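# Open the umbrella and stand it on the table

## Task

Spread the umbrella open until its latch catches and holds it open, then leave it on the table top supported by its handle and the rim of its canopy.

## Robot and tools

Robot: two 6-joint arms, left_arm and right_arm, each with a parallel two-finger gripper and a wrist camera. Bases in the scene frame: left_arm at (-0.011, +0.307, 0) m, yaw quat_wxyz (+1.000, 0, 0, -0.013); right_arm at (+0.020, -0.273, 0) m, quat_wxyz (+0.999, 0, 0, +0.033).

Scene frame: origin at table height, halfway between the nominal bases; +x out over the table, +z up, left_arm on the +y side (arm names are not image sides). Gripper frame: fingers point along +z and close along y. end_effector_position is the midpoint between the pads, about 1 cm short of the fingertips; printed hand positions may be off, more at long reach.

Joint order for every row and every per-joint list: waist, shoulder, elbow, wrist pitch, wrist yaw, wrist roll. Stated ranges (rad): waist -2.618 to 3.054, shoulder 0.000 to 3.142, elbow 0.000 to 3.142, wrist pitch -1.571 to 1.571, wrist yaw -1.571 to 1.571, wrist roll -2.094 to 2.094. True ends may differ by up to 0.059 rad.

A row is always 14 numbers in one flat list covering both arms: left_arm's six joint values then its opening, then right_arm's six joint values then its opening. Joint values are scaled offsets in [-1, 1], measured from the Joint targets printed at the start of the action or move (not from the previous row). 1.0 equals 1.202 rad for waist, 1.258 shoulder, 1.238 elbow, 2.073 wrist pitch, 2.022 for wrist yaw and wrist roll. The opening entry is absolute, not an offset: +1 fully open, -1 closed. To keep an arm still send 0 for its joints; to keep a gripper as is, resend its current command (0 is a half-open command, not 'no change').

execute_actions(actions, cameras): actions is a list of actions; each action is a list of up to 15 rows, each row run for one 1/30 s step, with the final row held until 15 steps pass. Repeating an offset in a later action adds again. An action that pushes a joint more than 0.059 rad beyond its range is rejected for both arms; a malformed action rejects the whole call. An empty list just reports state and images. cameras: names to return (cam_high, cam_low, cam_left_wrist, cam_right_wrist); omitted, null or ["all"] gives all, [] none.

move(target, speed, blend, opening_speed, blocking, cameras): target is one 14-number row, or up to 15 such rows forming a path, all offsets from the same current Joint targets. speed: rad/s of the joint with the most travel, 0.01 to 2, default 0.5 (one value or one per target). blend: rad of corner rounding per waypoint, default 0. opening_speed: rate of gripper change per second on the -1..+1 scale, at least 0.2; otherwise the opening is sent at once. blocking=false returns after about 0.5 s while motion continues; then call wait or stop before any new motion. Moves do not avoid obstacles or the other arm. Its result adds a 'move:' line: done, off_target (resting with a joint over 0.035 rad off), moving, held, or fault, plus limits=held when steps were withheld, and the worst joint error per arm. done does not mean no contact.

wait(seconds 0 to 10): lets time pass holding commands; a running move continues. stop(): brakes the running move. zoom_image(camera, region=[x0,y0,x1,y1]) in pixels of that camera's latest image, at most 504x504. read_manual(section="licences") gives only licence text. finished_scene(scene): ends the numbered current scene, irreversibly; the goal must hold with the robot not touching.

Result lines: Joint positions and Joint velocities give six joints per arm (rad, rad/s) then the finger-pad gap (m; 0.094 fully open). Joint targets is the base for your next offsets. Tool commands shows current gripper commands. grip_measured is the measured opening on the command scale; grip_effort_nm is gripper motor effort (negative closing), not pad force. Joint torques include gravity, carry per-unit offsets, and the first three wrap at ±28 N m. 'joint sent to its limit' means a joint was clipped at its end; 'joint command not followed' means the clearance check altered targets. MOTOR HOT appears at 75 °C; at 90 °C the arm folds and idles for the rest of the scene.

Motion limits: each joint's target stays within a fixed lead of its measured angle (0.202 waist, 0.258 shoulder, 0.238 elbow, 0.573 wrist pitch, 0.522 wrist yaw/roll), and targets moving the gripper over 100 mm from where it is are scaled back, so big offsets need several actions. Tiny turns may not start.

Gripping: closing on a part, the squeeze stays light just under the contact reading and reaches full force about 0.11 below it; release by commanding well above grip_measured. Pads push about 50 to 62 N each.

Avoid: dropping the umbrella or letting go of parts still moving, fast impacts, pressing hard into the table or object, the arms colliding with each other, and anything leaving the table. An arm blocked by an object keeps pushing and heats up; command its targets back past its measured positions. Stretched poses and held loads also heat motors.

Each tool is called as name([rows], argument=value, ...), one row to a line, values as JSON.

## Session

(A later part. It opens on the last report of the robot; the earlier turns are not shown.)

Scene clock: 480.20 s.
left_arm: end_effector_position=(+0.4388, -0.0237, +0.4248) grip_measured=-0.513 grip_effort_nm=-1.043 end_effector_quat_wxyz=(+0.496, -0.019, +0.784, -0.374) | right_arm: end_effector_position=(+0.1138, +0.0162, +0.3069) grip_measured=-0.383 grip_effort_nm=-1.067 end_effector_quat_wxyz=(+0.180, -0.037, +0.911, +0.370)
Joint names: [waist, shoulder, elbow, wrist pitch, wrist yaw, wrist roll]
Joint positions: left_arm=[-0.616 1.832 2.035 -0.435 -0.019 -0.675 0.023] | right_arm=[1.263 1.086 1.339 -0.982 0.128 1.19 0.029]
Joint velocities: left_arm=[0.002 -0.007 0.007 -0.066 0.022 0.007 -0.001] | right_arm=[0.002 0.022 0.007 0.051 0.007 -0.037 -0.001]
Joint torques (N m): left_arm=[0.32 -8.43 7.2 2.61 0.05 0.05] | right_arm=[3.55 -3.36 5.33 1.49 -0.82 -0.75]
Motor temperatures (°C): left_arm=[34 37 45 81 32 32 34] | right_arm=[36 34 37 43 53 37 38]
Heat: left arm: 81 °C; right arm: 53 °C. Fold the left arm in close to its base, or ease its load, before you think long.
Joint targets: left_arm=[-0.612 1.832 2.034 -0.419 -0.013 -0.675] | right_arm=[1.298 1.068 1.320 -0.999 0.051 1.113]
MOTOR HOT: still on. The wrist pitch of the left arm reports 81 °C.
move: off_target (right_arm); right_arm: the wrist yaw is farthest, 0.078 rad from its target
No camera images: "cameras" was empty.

move(target=[0, 0, 0, -0.045, 0, 0, -0.65, 0, 0, 0, 0, 0.03, 0, -0.6], speed=0.3, cameras=[])

wait(seconds=5)

Scene clock: 483.47 s.
left_arm: end_effector_position=(+0.4376, -0.0224, +0.4207) grip_measured=-0.513 grip_effort_nm=-1.038 end_effector_quat_wxyz=(+0.490, -0.021, +0.790, -0.369) | right_arm: end_effector_position=(+0.1159, +0.0154, +0.3073) grip_measured=-0.383 grip_effort_nm=-1.067 end_effector_quat_wxyz=(+0.188, -0.034, +0.910, +0.368)
Joint names: [waist, shoulder, elbow, wrist pitch, wrist yaw, wrist roll]
Joint positions: left_arm=[-0.616 1.831 2.035 -0.455 -0.021 -0.677 0.023] | right_arm=[1.269 1.086 1.339 -0.982 0.15 1.194 0.029]
Joint velocities: left_arm=[-0.007 0.007 0.007 0.007 -0.022 -0.051 0] | right_arm=[-0.002 0.027 0.017 -0.037 0.037 -0.022 -0.001]
Joint torques (N m): left_arm=[0.34 -8.28 7.21 1.84 0.07 0.07] | right_arm=[3 -3.4 5.31 1.47 -0.35 -0.77]
Motor temperatures (°C): left_arm=[34 37 44 80 32 32 34] | right_arm=[36 34 36 43 52 37 38]
Heat: left arm: 80 °C; right arm: 52 °C. Fold the left arm in close to its base, or ease its load, before you think long.
Joint targets: left_arm=[-0.612 1.832 2.034 -0.512 -0.013 -0.675] | right_arm=[1.298 1.068 1.320 -0.999 0.112 1.113]
MOTOR HOT: still on. The wrist pitch of the left arm reports 80 °C.
move: off_target (left_arm, right_arm); left_arm: the wrist pitch is farthest, 0.057 rad from its target; right_arm: the wrist roll is farthest, 0.081 rad from its target
No camera images: "cameras" was empty.

Scene clock: 488.47 s.
left_arm: end_effector_position=(+0.4376, -0.0224, +0.4207) grip_measured=-0.513 grip_effort_nm=-1.033 end_effector_quat_wxyz=(+0.490, -0.021, +0.790, -0.369) | right_arm: end_effector_position=(+0.1159, +0.0154, +0.3073) grip_measured=-0.383 grip_effort_nm=-1.062 end_effector_quat_wxyz=(+0.188, -0.034, +0.910, +0.368)
Joint names: [waist, shoulder, elbow, wrist pitch, wrist yaw, wrist roll]
Joint positions: left_arm=[-0.616 1.831 2.035 -0.455 -0.021 -0.677 0.023] | right_arm=[1.269 1.086 1.339 -0.982 0.15 1.194 0.029]
Joint velocities: left_arm=[-0.007 -0.017 -0.012 -0.022 -0.066 -0.007 0] | right_arm=[-0.017 0.002 0.017 -0.037 -0.037 0.022 0.002]
Joint torques (N m): left_arm=[0.34 -8.29 7.2 1.85 0.07 0.07] | right_arm=[2.97 -3.36 5.31 1.49 -0.37 -0.77]
Motor temperatures (°C): left_arm=[34 37 44 77 32 32 34] | right_arm=[36 34 36 43 50 37 38]
Heat: left arm: 77 °C; right arm: 50 °C. Fold the left arm in close to its base, or ease its load, before you think long.
Joint targets: left_arm=[-0.612 1.832 2.034 -0.512 -0.013 -0.675] | right_arm=[1.298 1.068 1.320 -0.999 0.111 1.113]
Tool commands: left_gripper/opening=-0.65 right_gripper/opening=-0.6
MOTOR HOT: still on. The wrist pitch of the left arm reports 77 °C.
wait: 5.00 s; at rest by 0.17 s

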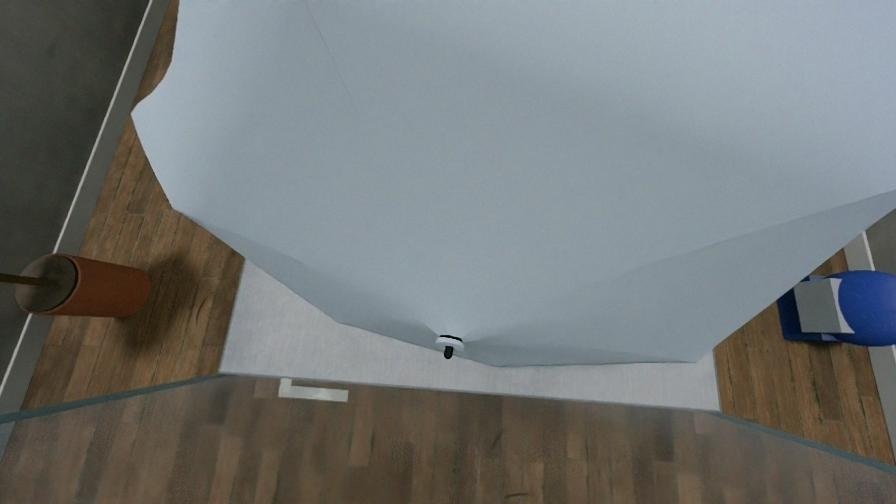

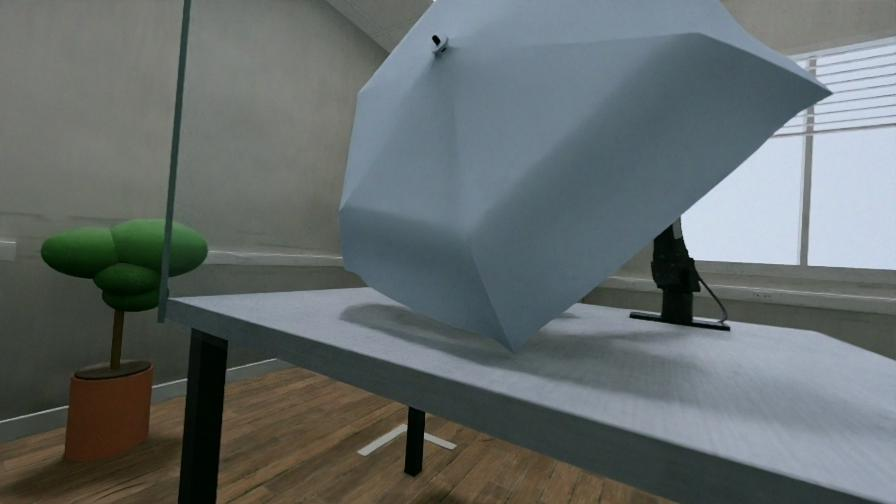

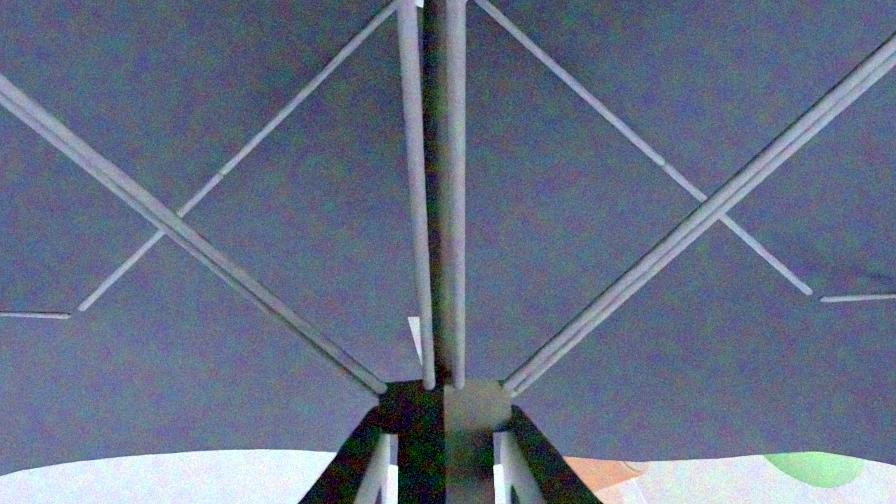

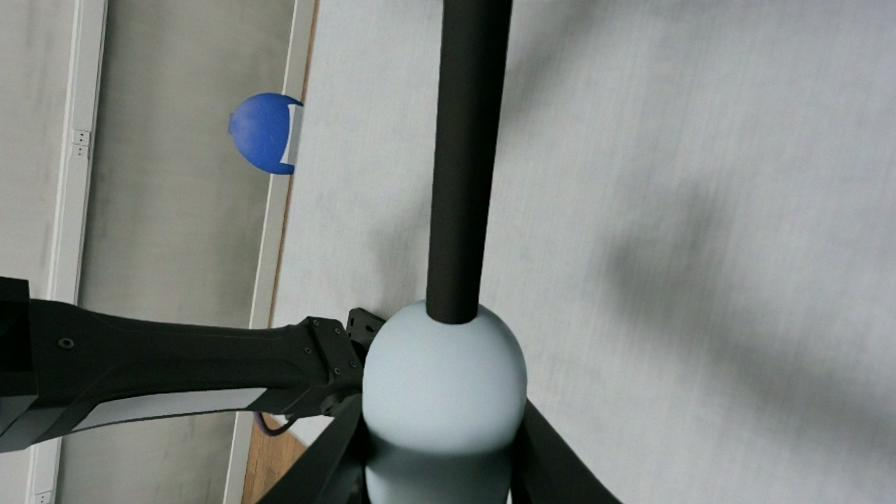

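move(target=[-0.0499, -0.0851, -0.0501, 0.0733, -0.0415, 0.0465, -0.65, 0.1015, -0.0382, -0.0929, 0.0550, 0.1177, 0.0035, -0.6], speed=0.15, cameras=["cam_low", "cam_left_wrist"])

Scene clock: 610.50 s.
left_arm: end_effector_position=(+0.4129, -0.0234, +0.4550) grip_measured=-0.513 grip_effort_nm=-1.033 end_effector_quat_wxyz=(+0.541, +0.007, +0.760, -0.361) | right_arm: end_effector_position=(+0.1099, +0.0162, +0.2983) grip_measured=-0.383 grip_effort_nm=-1.062 end_effector_quat_wxyz=(+0.251, -0.048, +0.894, +0.368)
Joint names: [waist, shoulder, elbow, wrist pitch, wrist yaw, wrist roll]
Joint positions: left_arm=[-0.669 1.752 1.987 -0.39 -0.096 -0.595 0.023] | right_arm=[1.402 1.036 1.226 -0.887 0.348 1.197 0.029]
Joint velocities: left_arm=[-0.002 0.017 0.012 0.037 0.022 -0.037 0] | right_arm=[-0.002 -0.007 -0.027 -0.051 0.095 0.037 0.002]
Joint torques (N m): left_arm=[-0.23 -9.83 6.13 2.78 -0.03 0.2] | right_arm=[1.76 -3.03 5.29 1.66 0.13 -0.73]
Motor temperatures (°C): left_arm=[34 40 43 61 32 32 34] | right_arm=[35 34 35 42 40 37 38]
Heat: left arm: 61 °C; right arm: 42 °C.
Joint targets: left_arm=[-0.672 1.725 1.972 -0.360 -0.097 -0.581] | right_arm=[1.420 1.020 1.205 -0.885 0.349 1.120]
MOTOR HOT: cleared for the motors of the left arm.
move: off_target (right_arm); right_arm: the wrist roll is farthest, 0.077 rad from its target
Images, in order (width x height): cam_low 896x504, cam_left_wrist 896x504.

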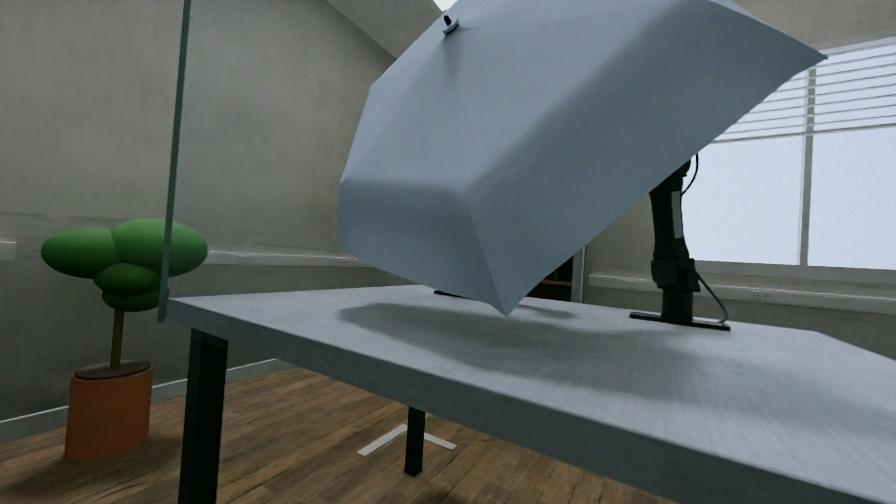

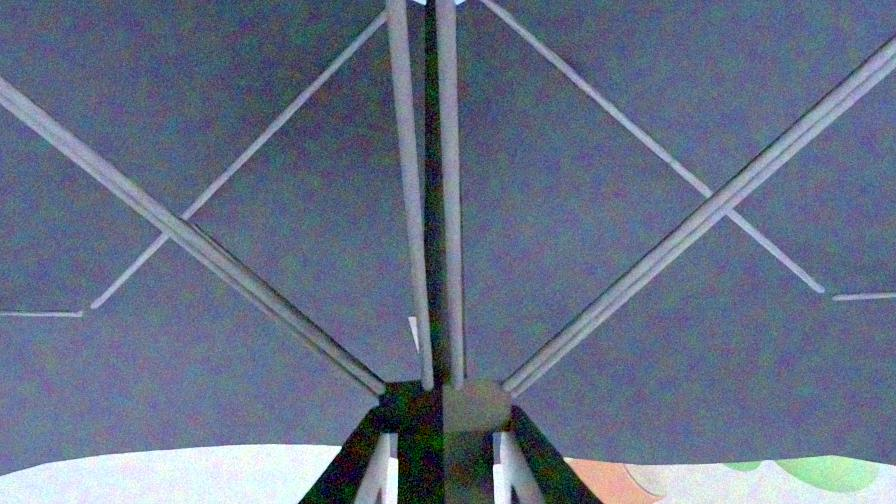

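move(target=[0.0100, 0.0564, 0.0767, 0.0545, 0.0035, -0.0045, -0.65, 0.0474, 0, -0.0048, 0, -0.0974, 0.0064, -0.6], speed=0.2, cameras=["cam_left_wrist"])

Scene clock: 638.33 s.
left_arm: end_effector_position=(+0.4140, -0.0293, +0.4583) grip_measured=-0.513 grip_effort_nm=-1.043 end_effector_quat_wxyz=(+0.540, +0.013, +0.757, -0.368) | right_arm: end_effector_position=(+0.1022, +0.0179, +0.3016) grip_measured=-0.383 grip_effort_nm=-1.062 end_effector_quat_wxyz=(+0.240, -0.050, +0.891, +0.381)
Joint names: [waist, shoulder, elbow, wrist pitch, wrist yaw, wrist roll]
Joint positions: left_arm=[-0.671 1.772 2.016 -0.39 -0.08 -0.594 0.023] | right_arm=[1.424 1.027 1.226 -0.881 0.339 1.216 0.029]
Joint velocities: left_arm=[0.002 0.002 0.012 -0.007 -0.007 0.037 -0.001] | right_arm=[-0.007 -0.027 0.007 -0.037 -0.051 -0.007 -0.001]
Joint torques (N m): left_arm=[1.02 -6.17 11.38 3.96 -0.12 0.09] | right_arm=[5.39 -2.14 4.79 1.63 -1.94 -0.79]
Motor temperatures (°C): left_arm=[34 40 43 66 32 32 34] | right_arm=[35 34 36 42 39 37 38]
Heat: left arm: 66 °C; right arm: 42 °C.
Joint targets: left_arm=[-0.660 1.796 2.067 -0.247 -0.090 -0.590] | right_arm=[1.477 1.020 1.199 -0.885 0.152 1.133]
move: off_target (left_arm, right_arm); left_arm: the wrist pitch is farthest, 0.143 rad from its target; right_arm: the wrist yaw is farthest, 0.187 rad from its target
Images, in order (width x height): cam_left_wrist 896x504.

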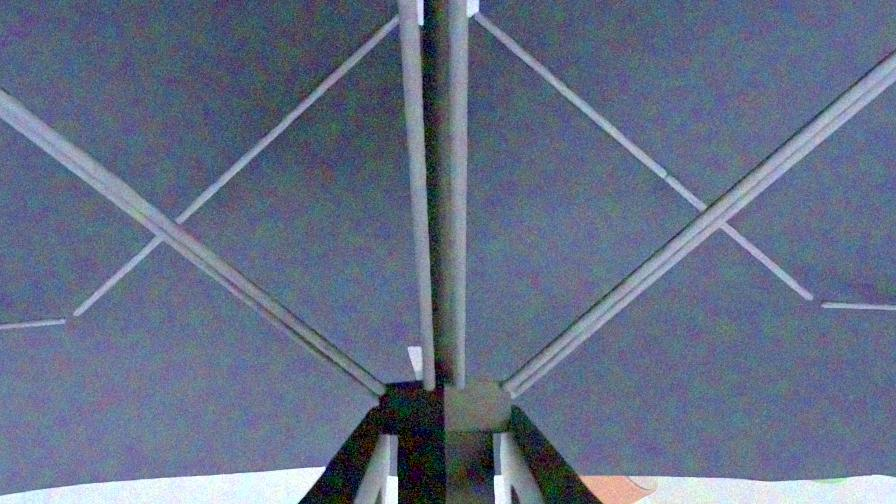

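move(target=[0.0083, 0.0286, 0.0493, 0.0019, 0.0049, 0, -0.65, 0.0283, 0, -0.0073, 0, -0.0104, 0.0099, -0.6], speed=0.2, cameras=["cam_left_wrist"])

Scene clock: 640.77 s.
left_arm: end_effector_position=(+0.4164, -0.0352, +0.4581) grip_measured=-0.513 grip_effort_nm=-1.043 end_effector_quat_wxyz=(+0.532, +0.019, +0.761, -0.370) | right_arm: end_effector_position=(+0.0970, +0.0183, +0.3008) grip_measured=-0.383 grip_effort_nm=-1.057 end_effector_quat_wxyz=(+0.235, -0.046, +0.891, +0.385)
Joint names: [waist, shoulder, elbow, wrist pitch, wrist yaw, wrist roll]
Joint positions: left_arm=[-0.671 1.806 2.072 -0.427 -0.064 -0.593 0.023] | right_arm=[1.447 1.022 1.22 -0.88 0.349 1.244 0.029]
Joint velocities: left_arm=[0.007 0.002 0.007 -0.007 0.022 0.007 0] | right_arm=[0.002 -0.007 -0.012 -0.066 0.022 -0.037 0.001]
Joint torques (N m): left_arm=[1.88 -6.22 11.74 4.41 -0.18 0.08] | right_arm=[6.38 -1.85 4.6 1.61 -2.29 -0.88]
Motor temperatures (°C): left_arm=[34 40 44 68 32 32 34] | right_arm=[35 34 35 42 39 37 38]
Heat: left arm: 68 °C; right arm: 42 °C.
Joint targets: left_arm=[-0.650 1.832 2.128 -0.243 -0.080 -0.590] | right_arm=[1.511 1.020 1.190 -0.885 0.131 1.153]
move: off_target (left_arm, right_arm); left_arm: the wrist pitch is farthest, 0.184 rad from its target; right_arm: the wrist yaw is farthest, 0.218 rad from its target
Images, in order (width x height): cam_left_wrist 896x504.

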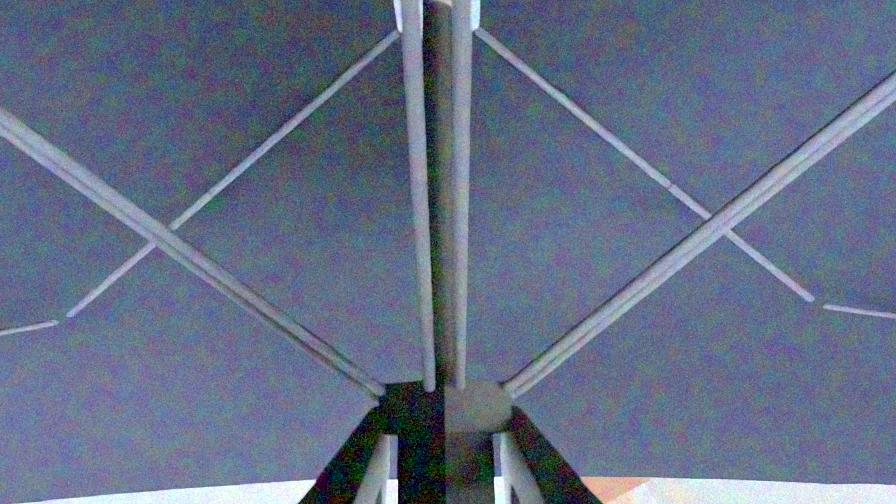

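move(target=[0.0075, 0.0302, 0.0541, 0.0068, 0.0045, 0, -0.65, 0.0312, 0, -0.0077, 0, -0.0173, 0.0094, -0.6], speed=0.2, cameras=["cam_left_wrist"])

Scene clock: 642.67 s.
left_arm: end_effector_position=(+0.4273, -0.0342, +0.4727) grip_measured=-0.513 grip_effort_nm=-1.033 end_effector_quat_wxyz=(+0.551, +0.013, +0.747, -0.372) | right_arm: end_effector_position=(+0.0780, +0.0211, +0.2927) grip_measured=-0.383 grip_effort_nm=-1.067 end_effector_quat_wxyz=(+0.210, -0.068, +0.895, +0.387)
Joint names: [waist, shoulder, elbow, wrist pitch, wrist yaw, wrist roll]
Joint positions: left_arm=[-0.661 1.846 2.142 -0.412 -0.075 -0.584 0.023] | right_arm=[1.497 1.021 1.204 -0.886 0.323 1.261 0.029]
Joint velocities: left_arm=[0.007 0.007 -0.027 -0.037 -0.095 0.037 0] | right_arm=[-0.002 -0.007 -0.002 0.007 -0.037 0.007 0]
Joint torques (N m): left_arm=[1.78 -6.63 11.58 4.39 0.03 -0.02] | right_arm=[5.18 -1.74 5.03 1.65 -2.42 -0.86]
Motor temperatures (°C): left_arm=[34 39 45 70 32 32 34] | right_arm=[35 34 35 42 40 37 38]
Heat: left arm: 70 °C; right arm: 42 °C.
Joint targets: left_arm=[-0.641 1.870 2.195 -0.229 -0.070 -0.590] | right_arm=[1.549 1.020 1.181 -0.885 0.096 1.172]
move: off_target (left_arm, right_arm); left_arm: the wrist pitch is farthest, 0.183 rad from its target; right_arm: the wrist yaw is farthest, 0.227 rad from its target
Images, in order (width x height): cam_left_wrist 896x504.

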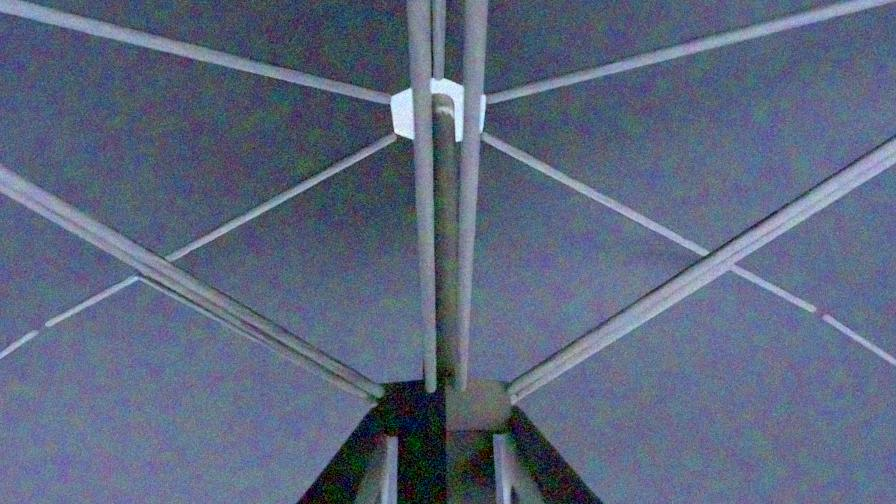

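move(target=[0, 0, 0, -0.0825, 0, 0, -0.65, 0, 0, 0, 0, 0.101, 0, -0.6], speed=0.25, cameras=["cam_left_wrist", "cam_low"])

Scene clock: 647.23 s.
left_arm: end_effector_position=(+0.4303, -0.0255, +0.4700) grip_measured=-0.513 grip_effort_nm=-1.033 end_effector_quat_wxyz=(+0.548, +0.003, +0.755, -0.359) | right_arm: end_effector_position=(+0.0797, +0.0202, +0.2944) grip_measured=-0.383 grip_effort_nm=-1.067 end_effector_quat_wxyz=(+0.225, -0.067, +0.893, +0.384)
Joint names: [waist, shoulder, elbow, wrist pitch, wrist yaw, wrist roll]
Joint positions: left_arm=[-0.651 1.847 2.159 -0.453 -0.092 -0.589 0.023] | right_arm=[1.517 1.021 1.204 -0.886 0.368 1.262 0.029]
Joint velocities: left_arm=[-0.012 -0.012 -0.002 -0.007 -0.007 -0.007 0.001] | right_arm=[0.002 0.012 -0.007 -0.081 -0.051 -0.007 0]
Joint torques (N m): left_arm=[0.85 -6.63 10.02 3.02 0.18 0.04] | right_arm=[3.14 -1.77 5.05 1.64 -0.6 -0.86]
Motor temperatures (°C): left_arm=[34 39 45 73 32 32 34] | right_arm=[35 34 35 42 41 37 38]
Heat: left arm: 73 °C; right arm: 42 °C.
Joint targets: left_arm=[-0.641 1.870 2.195 -0.400 -0.071 -0.590] | right_arm=[1.549 1.020 1.181 -0.885 0.301 1.172]
move: off_target (left_arm, right_arm); left_arm: the wrist pitch is farthest, 0.053 rad from its target; right_arm: the wrist roll is farthest, 0.090 rad from its target
Images, in order (width x height): cam_low 896x504, cam_left_wrist 896x504.

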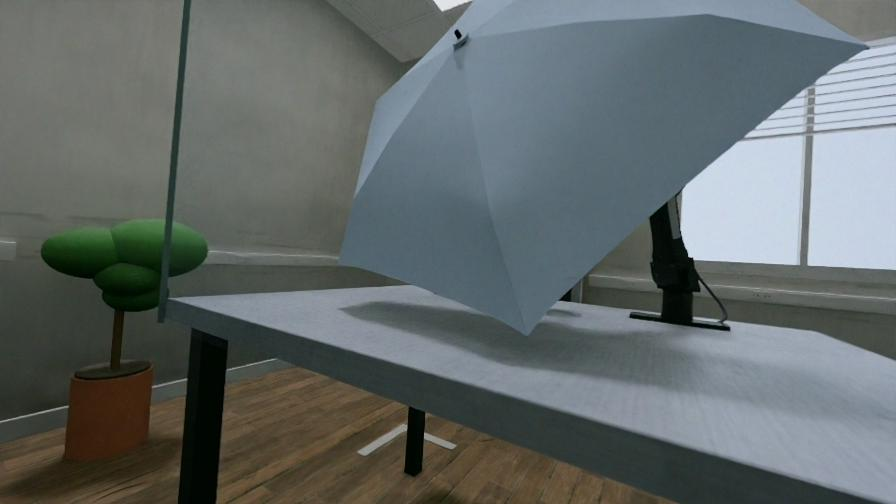

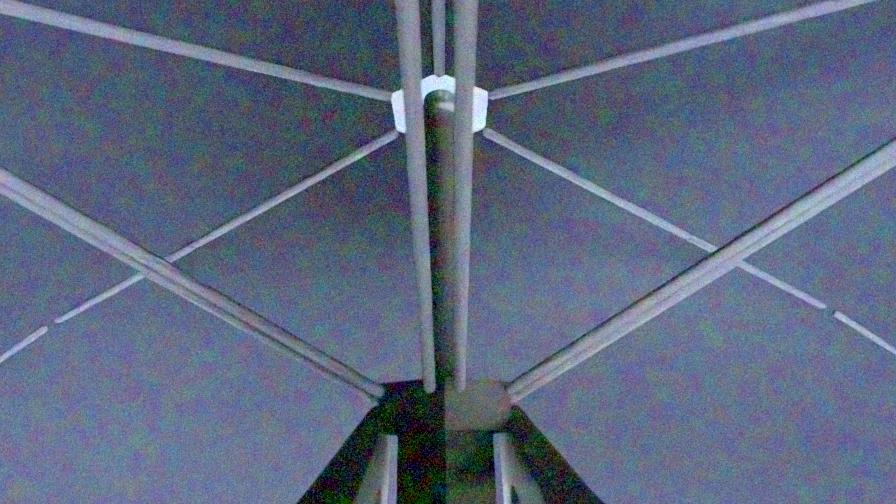

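move(target=[0, 0, 0, -0.06, 0, 0, -0.65, 0, 0, 0, 0, 0.06, 0, -0.6], speed=0.25, cameras=["cam_left_wrist"])

Scene clock: 649.80 s.
left_arm: end_effector_position=(+0.4311, -0.0200, +0.4643) grip_measured=-0.513 grip_effort_nm=-1.028 end_effector_quat_wxyz=(+0.540, -0.004, +0.765, -0.350) | right_arm: end_effector_position=(+0.0806, +0.0193, +0.2936) grip_measured=-0.383 grip_effort_nm=-1.072 end_effector_quat_wxyz=(+0.236, -0.066, +0.892, +0.381)
Joint names: [waist, shoulder, elbow, wrist pitch, wrist yaw, wrist roll]
Joint positions: left_arm=[-0.644 1.847 2.168 -0.495 -0.098 -0.597 0.023] | right_arm=[1.532 1.021 1.199 -0.886 0.4 1.265 0.029]
Joint velocities: left_arm=[-0.007 -0.032 0.002 -0.066 0.037 0.037 -0.001] | right_arm=[-0.017 -0.002 0.022 -0.007 -0.095 -0.11 0.001]
Joint torques (N m): left_arm=[0.29 -6.58 9.14 2.16 0.25 0.11] | right_arm=[1.69 -1.73 5.5 1.65 0.4 -0.91]
Motor temperatures (°C): left_arm=[34 39 45 72 32 31 34] | right_arm=[35 34 35 42 40 37 38]
Heat: left arm: 72 °C; right arm: 42 °C.
Joint targets: left_arm=[-0.641 1.870 2.195 -0.524 -0.070 -0.590] | right_arm=[1.549 1.020 1.181 -0.885 0.422 1.172]
move: off_target (right_arm); right_arm: the wrist roll is farthest, 0.093 rad from its target
Images, in order (width x height): cam_left_wrist 896x504.

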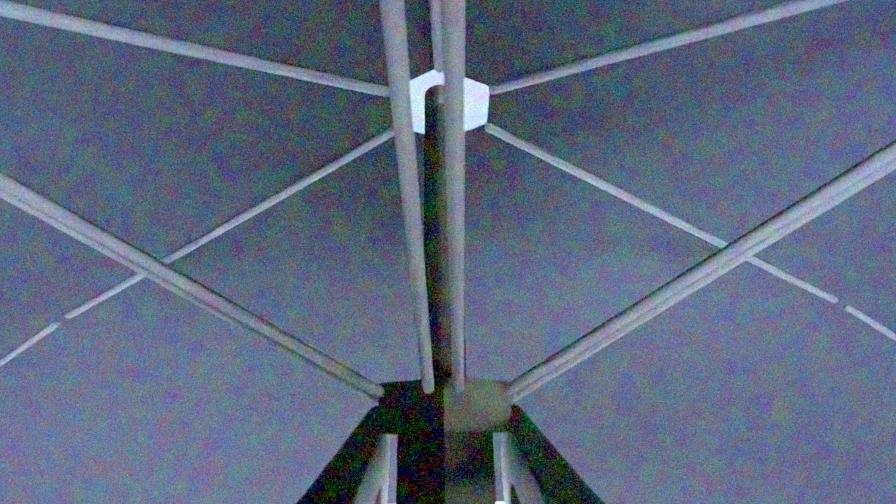

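move(target=[0, 0, 0, -0.06, 0, 0, -0.65, 0, 0, 0, 0, 0.06, 0, -0.6], speed=0.25, cameras=["cam_left_wrist"])

Scene clock: 652.30 s.
left_arm: end_effector_position=(+0.4316, -0.0139, +0.4578) grip_measured=-0.513 grip_effort_nm=-1.028 end_effector_quat_wxyz=(+0.532, -0.010, +0.777, -0.338) | right_arm: end_effector_position=(+0.0819, +0.0186, +0.2952) grip_measured=-0.383 grip_effort_nm=-1.062 end_effector_quat_wxyz=(+0.245, -0.061, +0.890, +0.380)
Joint names: [waist, shoulder, elbow, wrist pitch, wrist yaw, wrist roll]
Joint positions: left_arm=[-0.638 1.847 2.179 -0.542 -0.109 -0.602 0.023] | right_arm=[1.546 1.021 1.199 -0.886 0.433 1.274 0.029]
Joint velocities: left_arm=[-0.002 0.002 -0.012 0.037 -0.007 0.022 -0.001] | right_arm=[0.002 0.002 0.007 0.037 0.022 0.022 -0.001]
Joint torques (N m): left_arm=[-0.24 -6.54 8.18 1.35 0.34 0.17] | right_arm=[0.25 -1.76 5.57 1.62 1.42 -0.98]
Motor temperatures (°C): left_arm=[34 39 45 70 32 31 34] | right_arm=[35 34 35 42 40 37 38]
Heat: left arm: 70 °C; right arm: 42 °C.
Joint targets: left_arm=[-0.641 1.870 2.195 -0.649 -0.070 -0.590] | right_arm=[1.549 1.020 1.181 -0.885 0.543 1.172]
move: off_target (left_arm, right_arm); left_arm: the wrist pitch is farthest, 0.107 rad from its target; right_arm: the wrist yaw is farthest, 0.110 rad from its target
Images, in order (width x height): cam_left_wrist 896x504.

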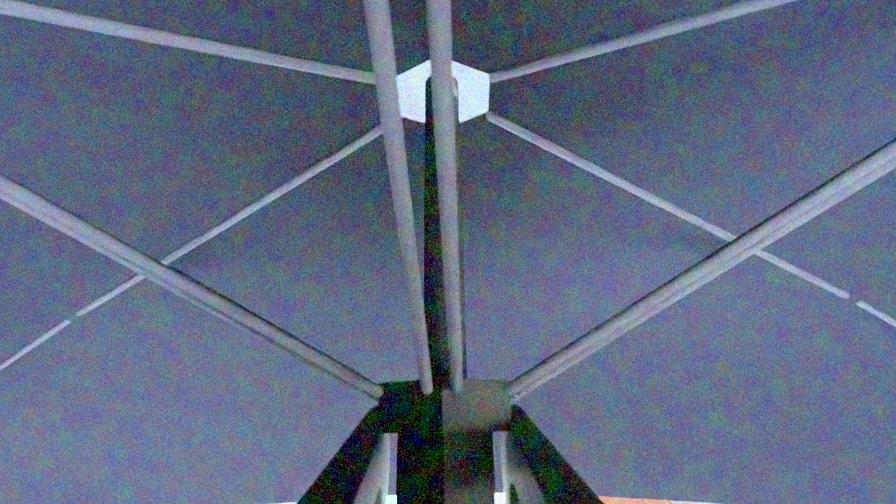

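move(target=[0, 0, 0, -0.05, 0, 0, -0.65, 0, 0, 0, 0, 0.06, 0, -0.6], speed=0.25, cameras=["cam_left_wrist", "cam_low", "cam_right_wrist", "cam_high"])

Scene clock: 656.37 s.
left_arm: end_effector_position=(+0.4338, -0.0061, +0.4537) grip_measured=-0.513 grip_effort_nm=-1.028 end_effector_quat_wxyz=(+0.528, -0.018, +0.784, -0.326) | right_arm: end_effector_position=(+0.0833, +0.0174, +0.2938) grip_measured=-0.383 grip_effort_nm=-1.067 end_effector_quat_wxyz=(+0.257, -0.060, +0.888, +0.375)
Joint names: [waist, shoulder, elbow, wrist pitch, wrist yaw, wrist roll]
Joint positions: left_arm=[-0.628 1.847 2.188 -0.576 -0.121 -0.605 0.023] | right_arm=[1.561 1.021 1.191 -0.886 0.467 1.275 0.029]
Joint velocities: left_arm=[0.002 -0.012 0.002 -0.051 -0.022 0.022 0.001] | right_arm=[-0.012 -0.002 -0.017 0.037 0.081 -0.066 0]
Joint torques (N m): left_arm=[-1.09 -6.56 7.45 0.64 0.46 0.22] | right_arm=[-1.13 -1.74 6.13 1.62 2.41 -1]
Motor temperatures (°C): left_arm=[34 39 45 67 32 31 35] | right_arm=[35 34 35 42 40 38 38]
Heat: left arm: 67 °C; right arm: 42 °C.
Joint targets: left_arm=[-0.641 1.870 2.195 -0.752 -0.070 -0.590] | right_arm=[1.549 1.020 1.181 -0.885 0.665 1.172]
move: off_target (left_arm, right_arm); left_arm: the wrist pitch is farthest, 0.177 rad from its target; right_arm: the wrist yaw is farthest, 0.197 rad from its target

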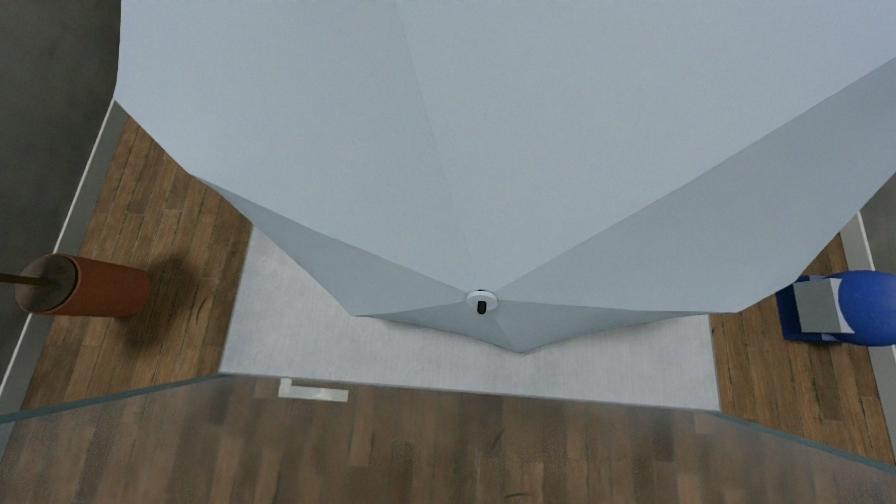

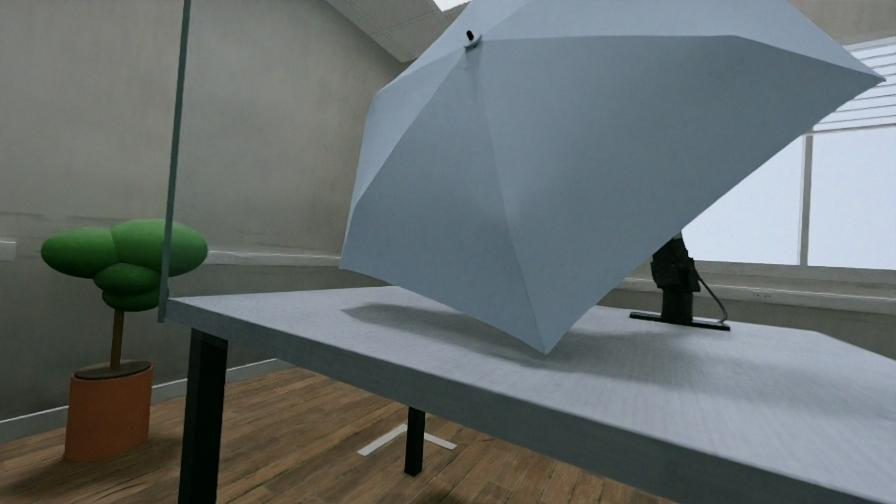

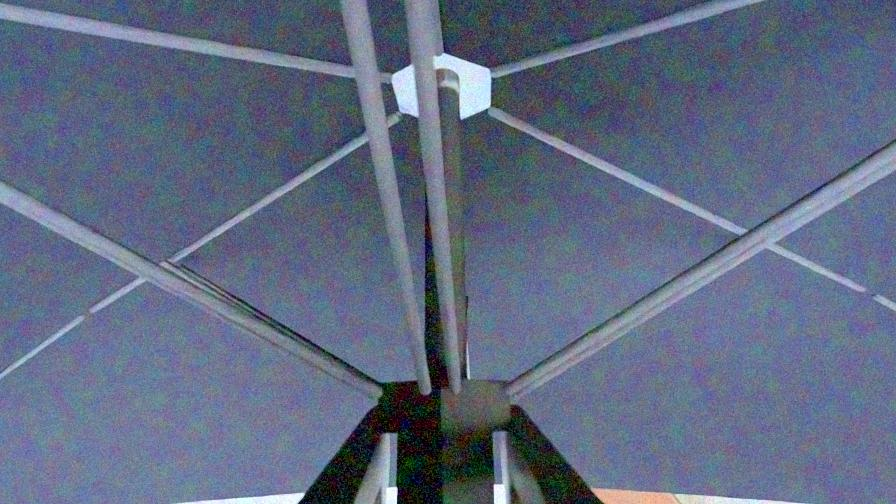

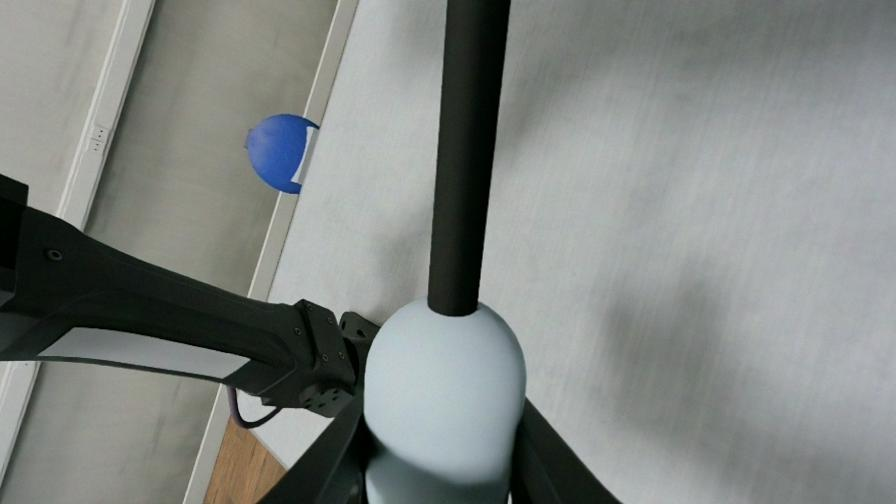

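move(target=[0, 0, 0, 0.1216, 0, 0, -0.65, 0, 0, 0, 0, -0.131, 0, -0.6], speed=0.25, cameras=["cam_low", "cam_high", "cam_left_wrist"])

Scene clock: 687.10 s.
left_arm: end_effector_position=(+0.4312, -0.0145, +0.4651) grip_measured=-0.513 grip_effort_nm=-1.043 end_effector_quat_wxyz=(+0.537, -0.006, +0.770, -0.345) | right_arm: end_effector_position=(+0.0822, +0.0182, +0.2919) grip_measured=-0.383 grip_effort_nm=-1.062 end_effector_quat_wxyz=(+0.246, -0.066, +0.891, +0.376)
Joint names: [waist, shoulder, elbow, wrist pitch, wrist yaw, wrist roll]
Joint positions: left_arm=[-0.635 1.847 2.188 -0.528 -0.095 -0.598 0.023] | right_arm=[1.543 1.021 1.191 -0.886 0.429 1.264 0.029]
Joint velocities: left_arm=[-0.007 0.007 -0.012 -0.037 -0.081 -0.051 0] | right_arm=[-0.012 -0.012 0.007 -0.022 -0.022 -0.007 -0.001]
Joint torques (N m): left_arm=[-0.49 -6.54 7.47 2.74 0.22 0.13] | right_arm=[0.57 -1.74 6.19 1.63 -0.13 -0.91]
Motor temperatures (°C): left_arm=[34 38 44 56 32 31 35] | right_arm=[35 34 36 42 44 38 38]
Heat: left arm: 56 °C; right arm: 44 °C.
Joint targets: left_arm=[-0.641 1.870 2.195 -0.500 -0.071 -0.590] | right_arm=[1.549 1.020 1.181 -0.885 0.400 1.172]
move: off_target (right_arm); right_arm: the wrist roll is farthest, 0.092 rad from its target
Images, in order (width x height): cam_high 896x504, cam_low 896x504, cam_left_wrist 896x504.

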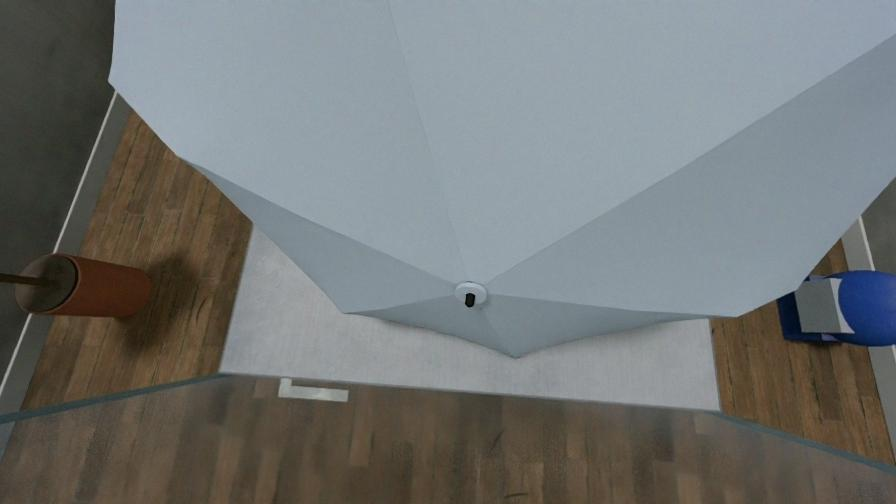

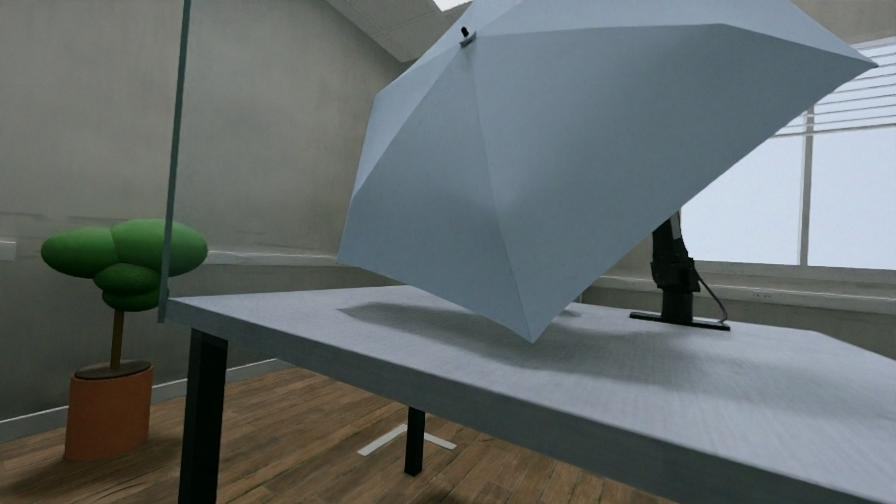

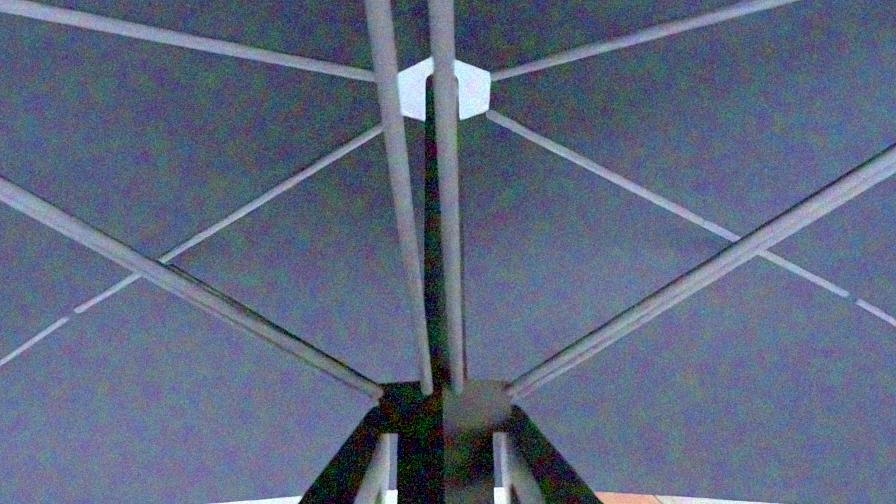

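move([
  [0.0225, -0.1630, -0.3554, 0.2123, 0.0549, -0.0371, -0.65, 0.0657, 0.1033, -0.0129, -0.0482, 0.1039, 0.0455, -0.6],
  [0.0408, -0.2321, -0.6300, 0.4293, 0.1231, -0.0865, -0.65, 0.1090, 0.2464, -0.0428, -0.0873, 0.1805, 0.1261, -0.6],
], speed=0.3, blend=0.05)

Scene clock: 756.33 s.
left_arm: end_effector_position=(+0.3999, -0.0180, +0.4443) grip_measured=-0.513 grip_effort_nm=-1.038 end_effector_quat_wxyz=(+0.559, +0.011, +0.640, -0.527) | right_arm: end_effector_position=(+0.0932, +0.0176, +0.2000) grip_measured=-0.383 grip_effort_nm=-1.062 end_effector_quat_wxyz=(+0.343, -0.043, +0.921, +0.179)
Joint names: [waist, shoulder, elbow, wrist pitch, wrist yaw, wrist roll]
Joint positions: left_arm=[-0.593 1.604 1.43 0.358 0.151 -0.767 0.023] | right_arm=[1.661 1.318 1.144 -1.044 0.727 1.499 0.029]
Joint velocities: left_arm=[-0.007 0.002 -0.012 0.037 -0.066 0.007 0] | right_arm=[-0.017 -0.007 -0.007 0.007 -0.007 -0.051 -0.001]
Joint torques (N m): left_arm=[0.13 -9.03 6.64 2.66 0.24 0.08] | right_arm=[1.83 -2.91 5.55 0.74 0.81 -0.7]
Motor temperatures (°C): left_arm=[34 39 43 62 32 31 35] | right_arm=[35 34 36 42 38 38 38]
Heat: left arm: 62 °C; right arm: 42 °C.
Joint targets: left_arm=[-0.592 1.578 1.415 0.390 0.179 -0.765] | right_arm=[1.680 1.330 1.127 -1.066 0.765 1.427]
move: off_target (right_arm); right_arm: the wrist roll is farthest, 0.072 rad from its target

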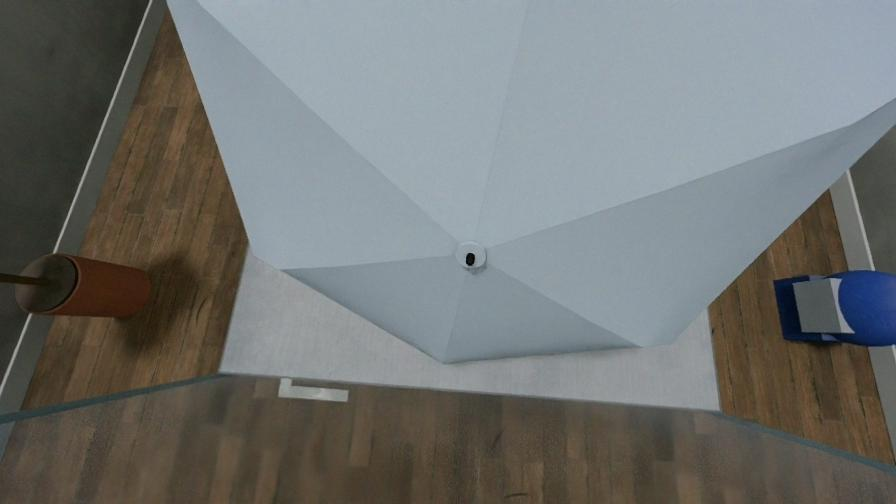

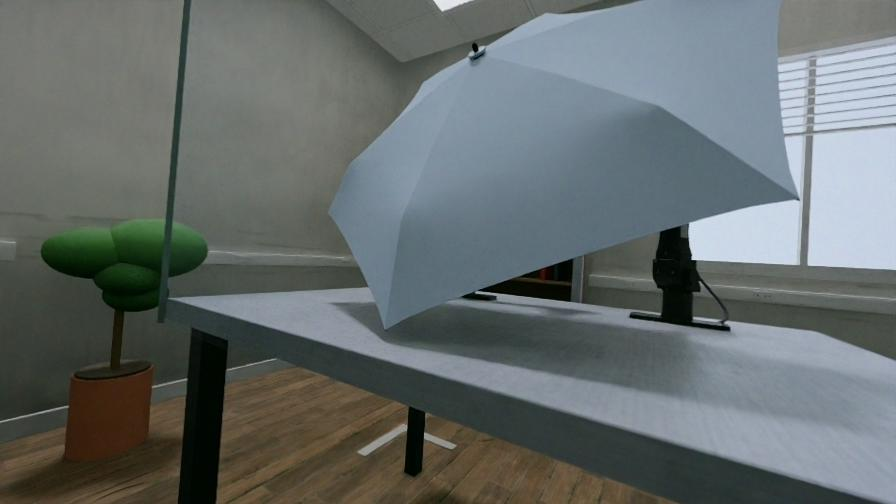

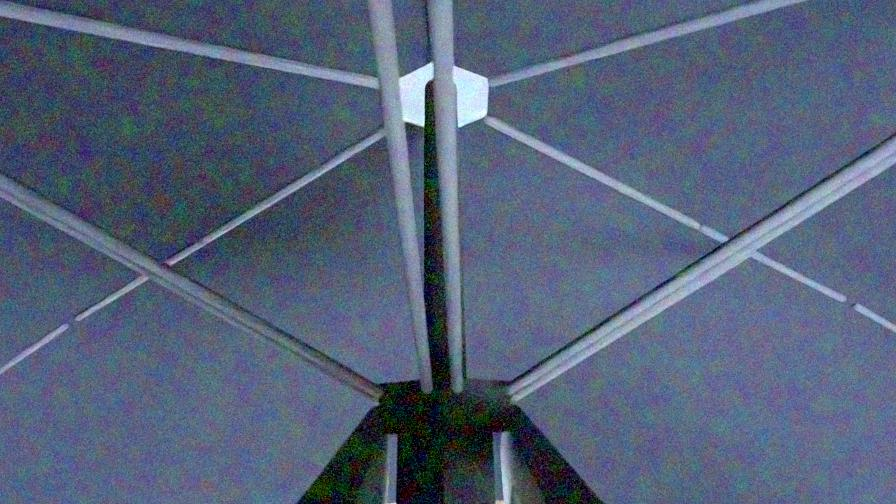

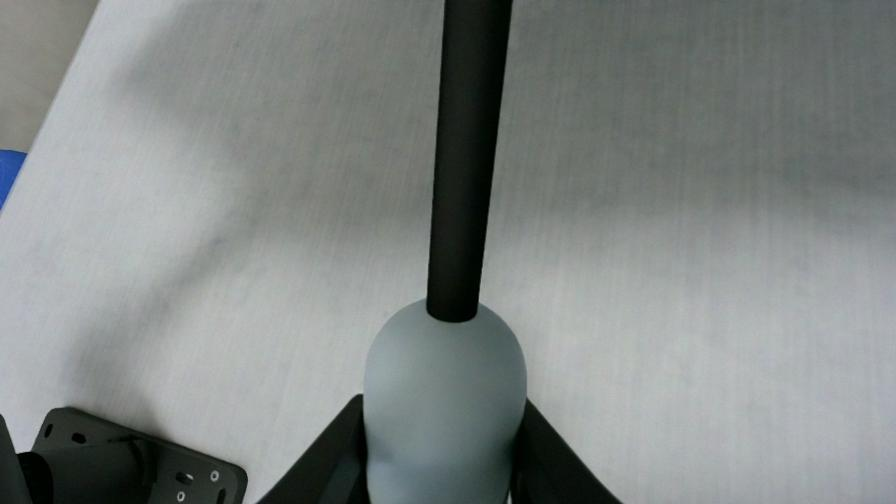

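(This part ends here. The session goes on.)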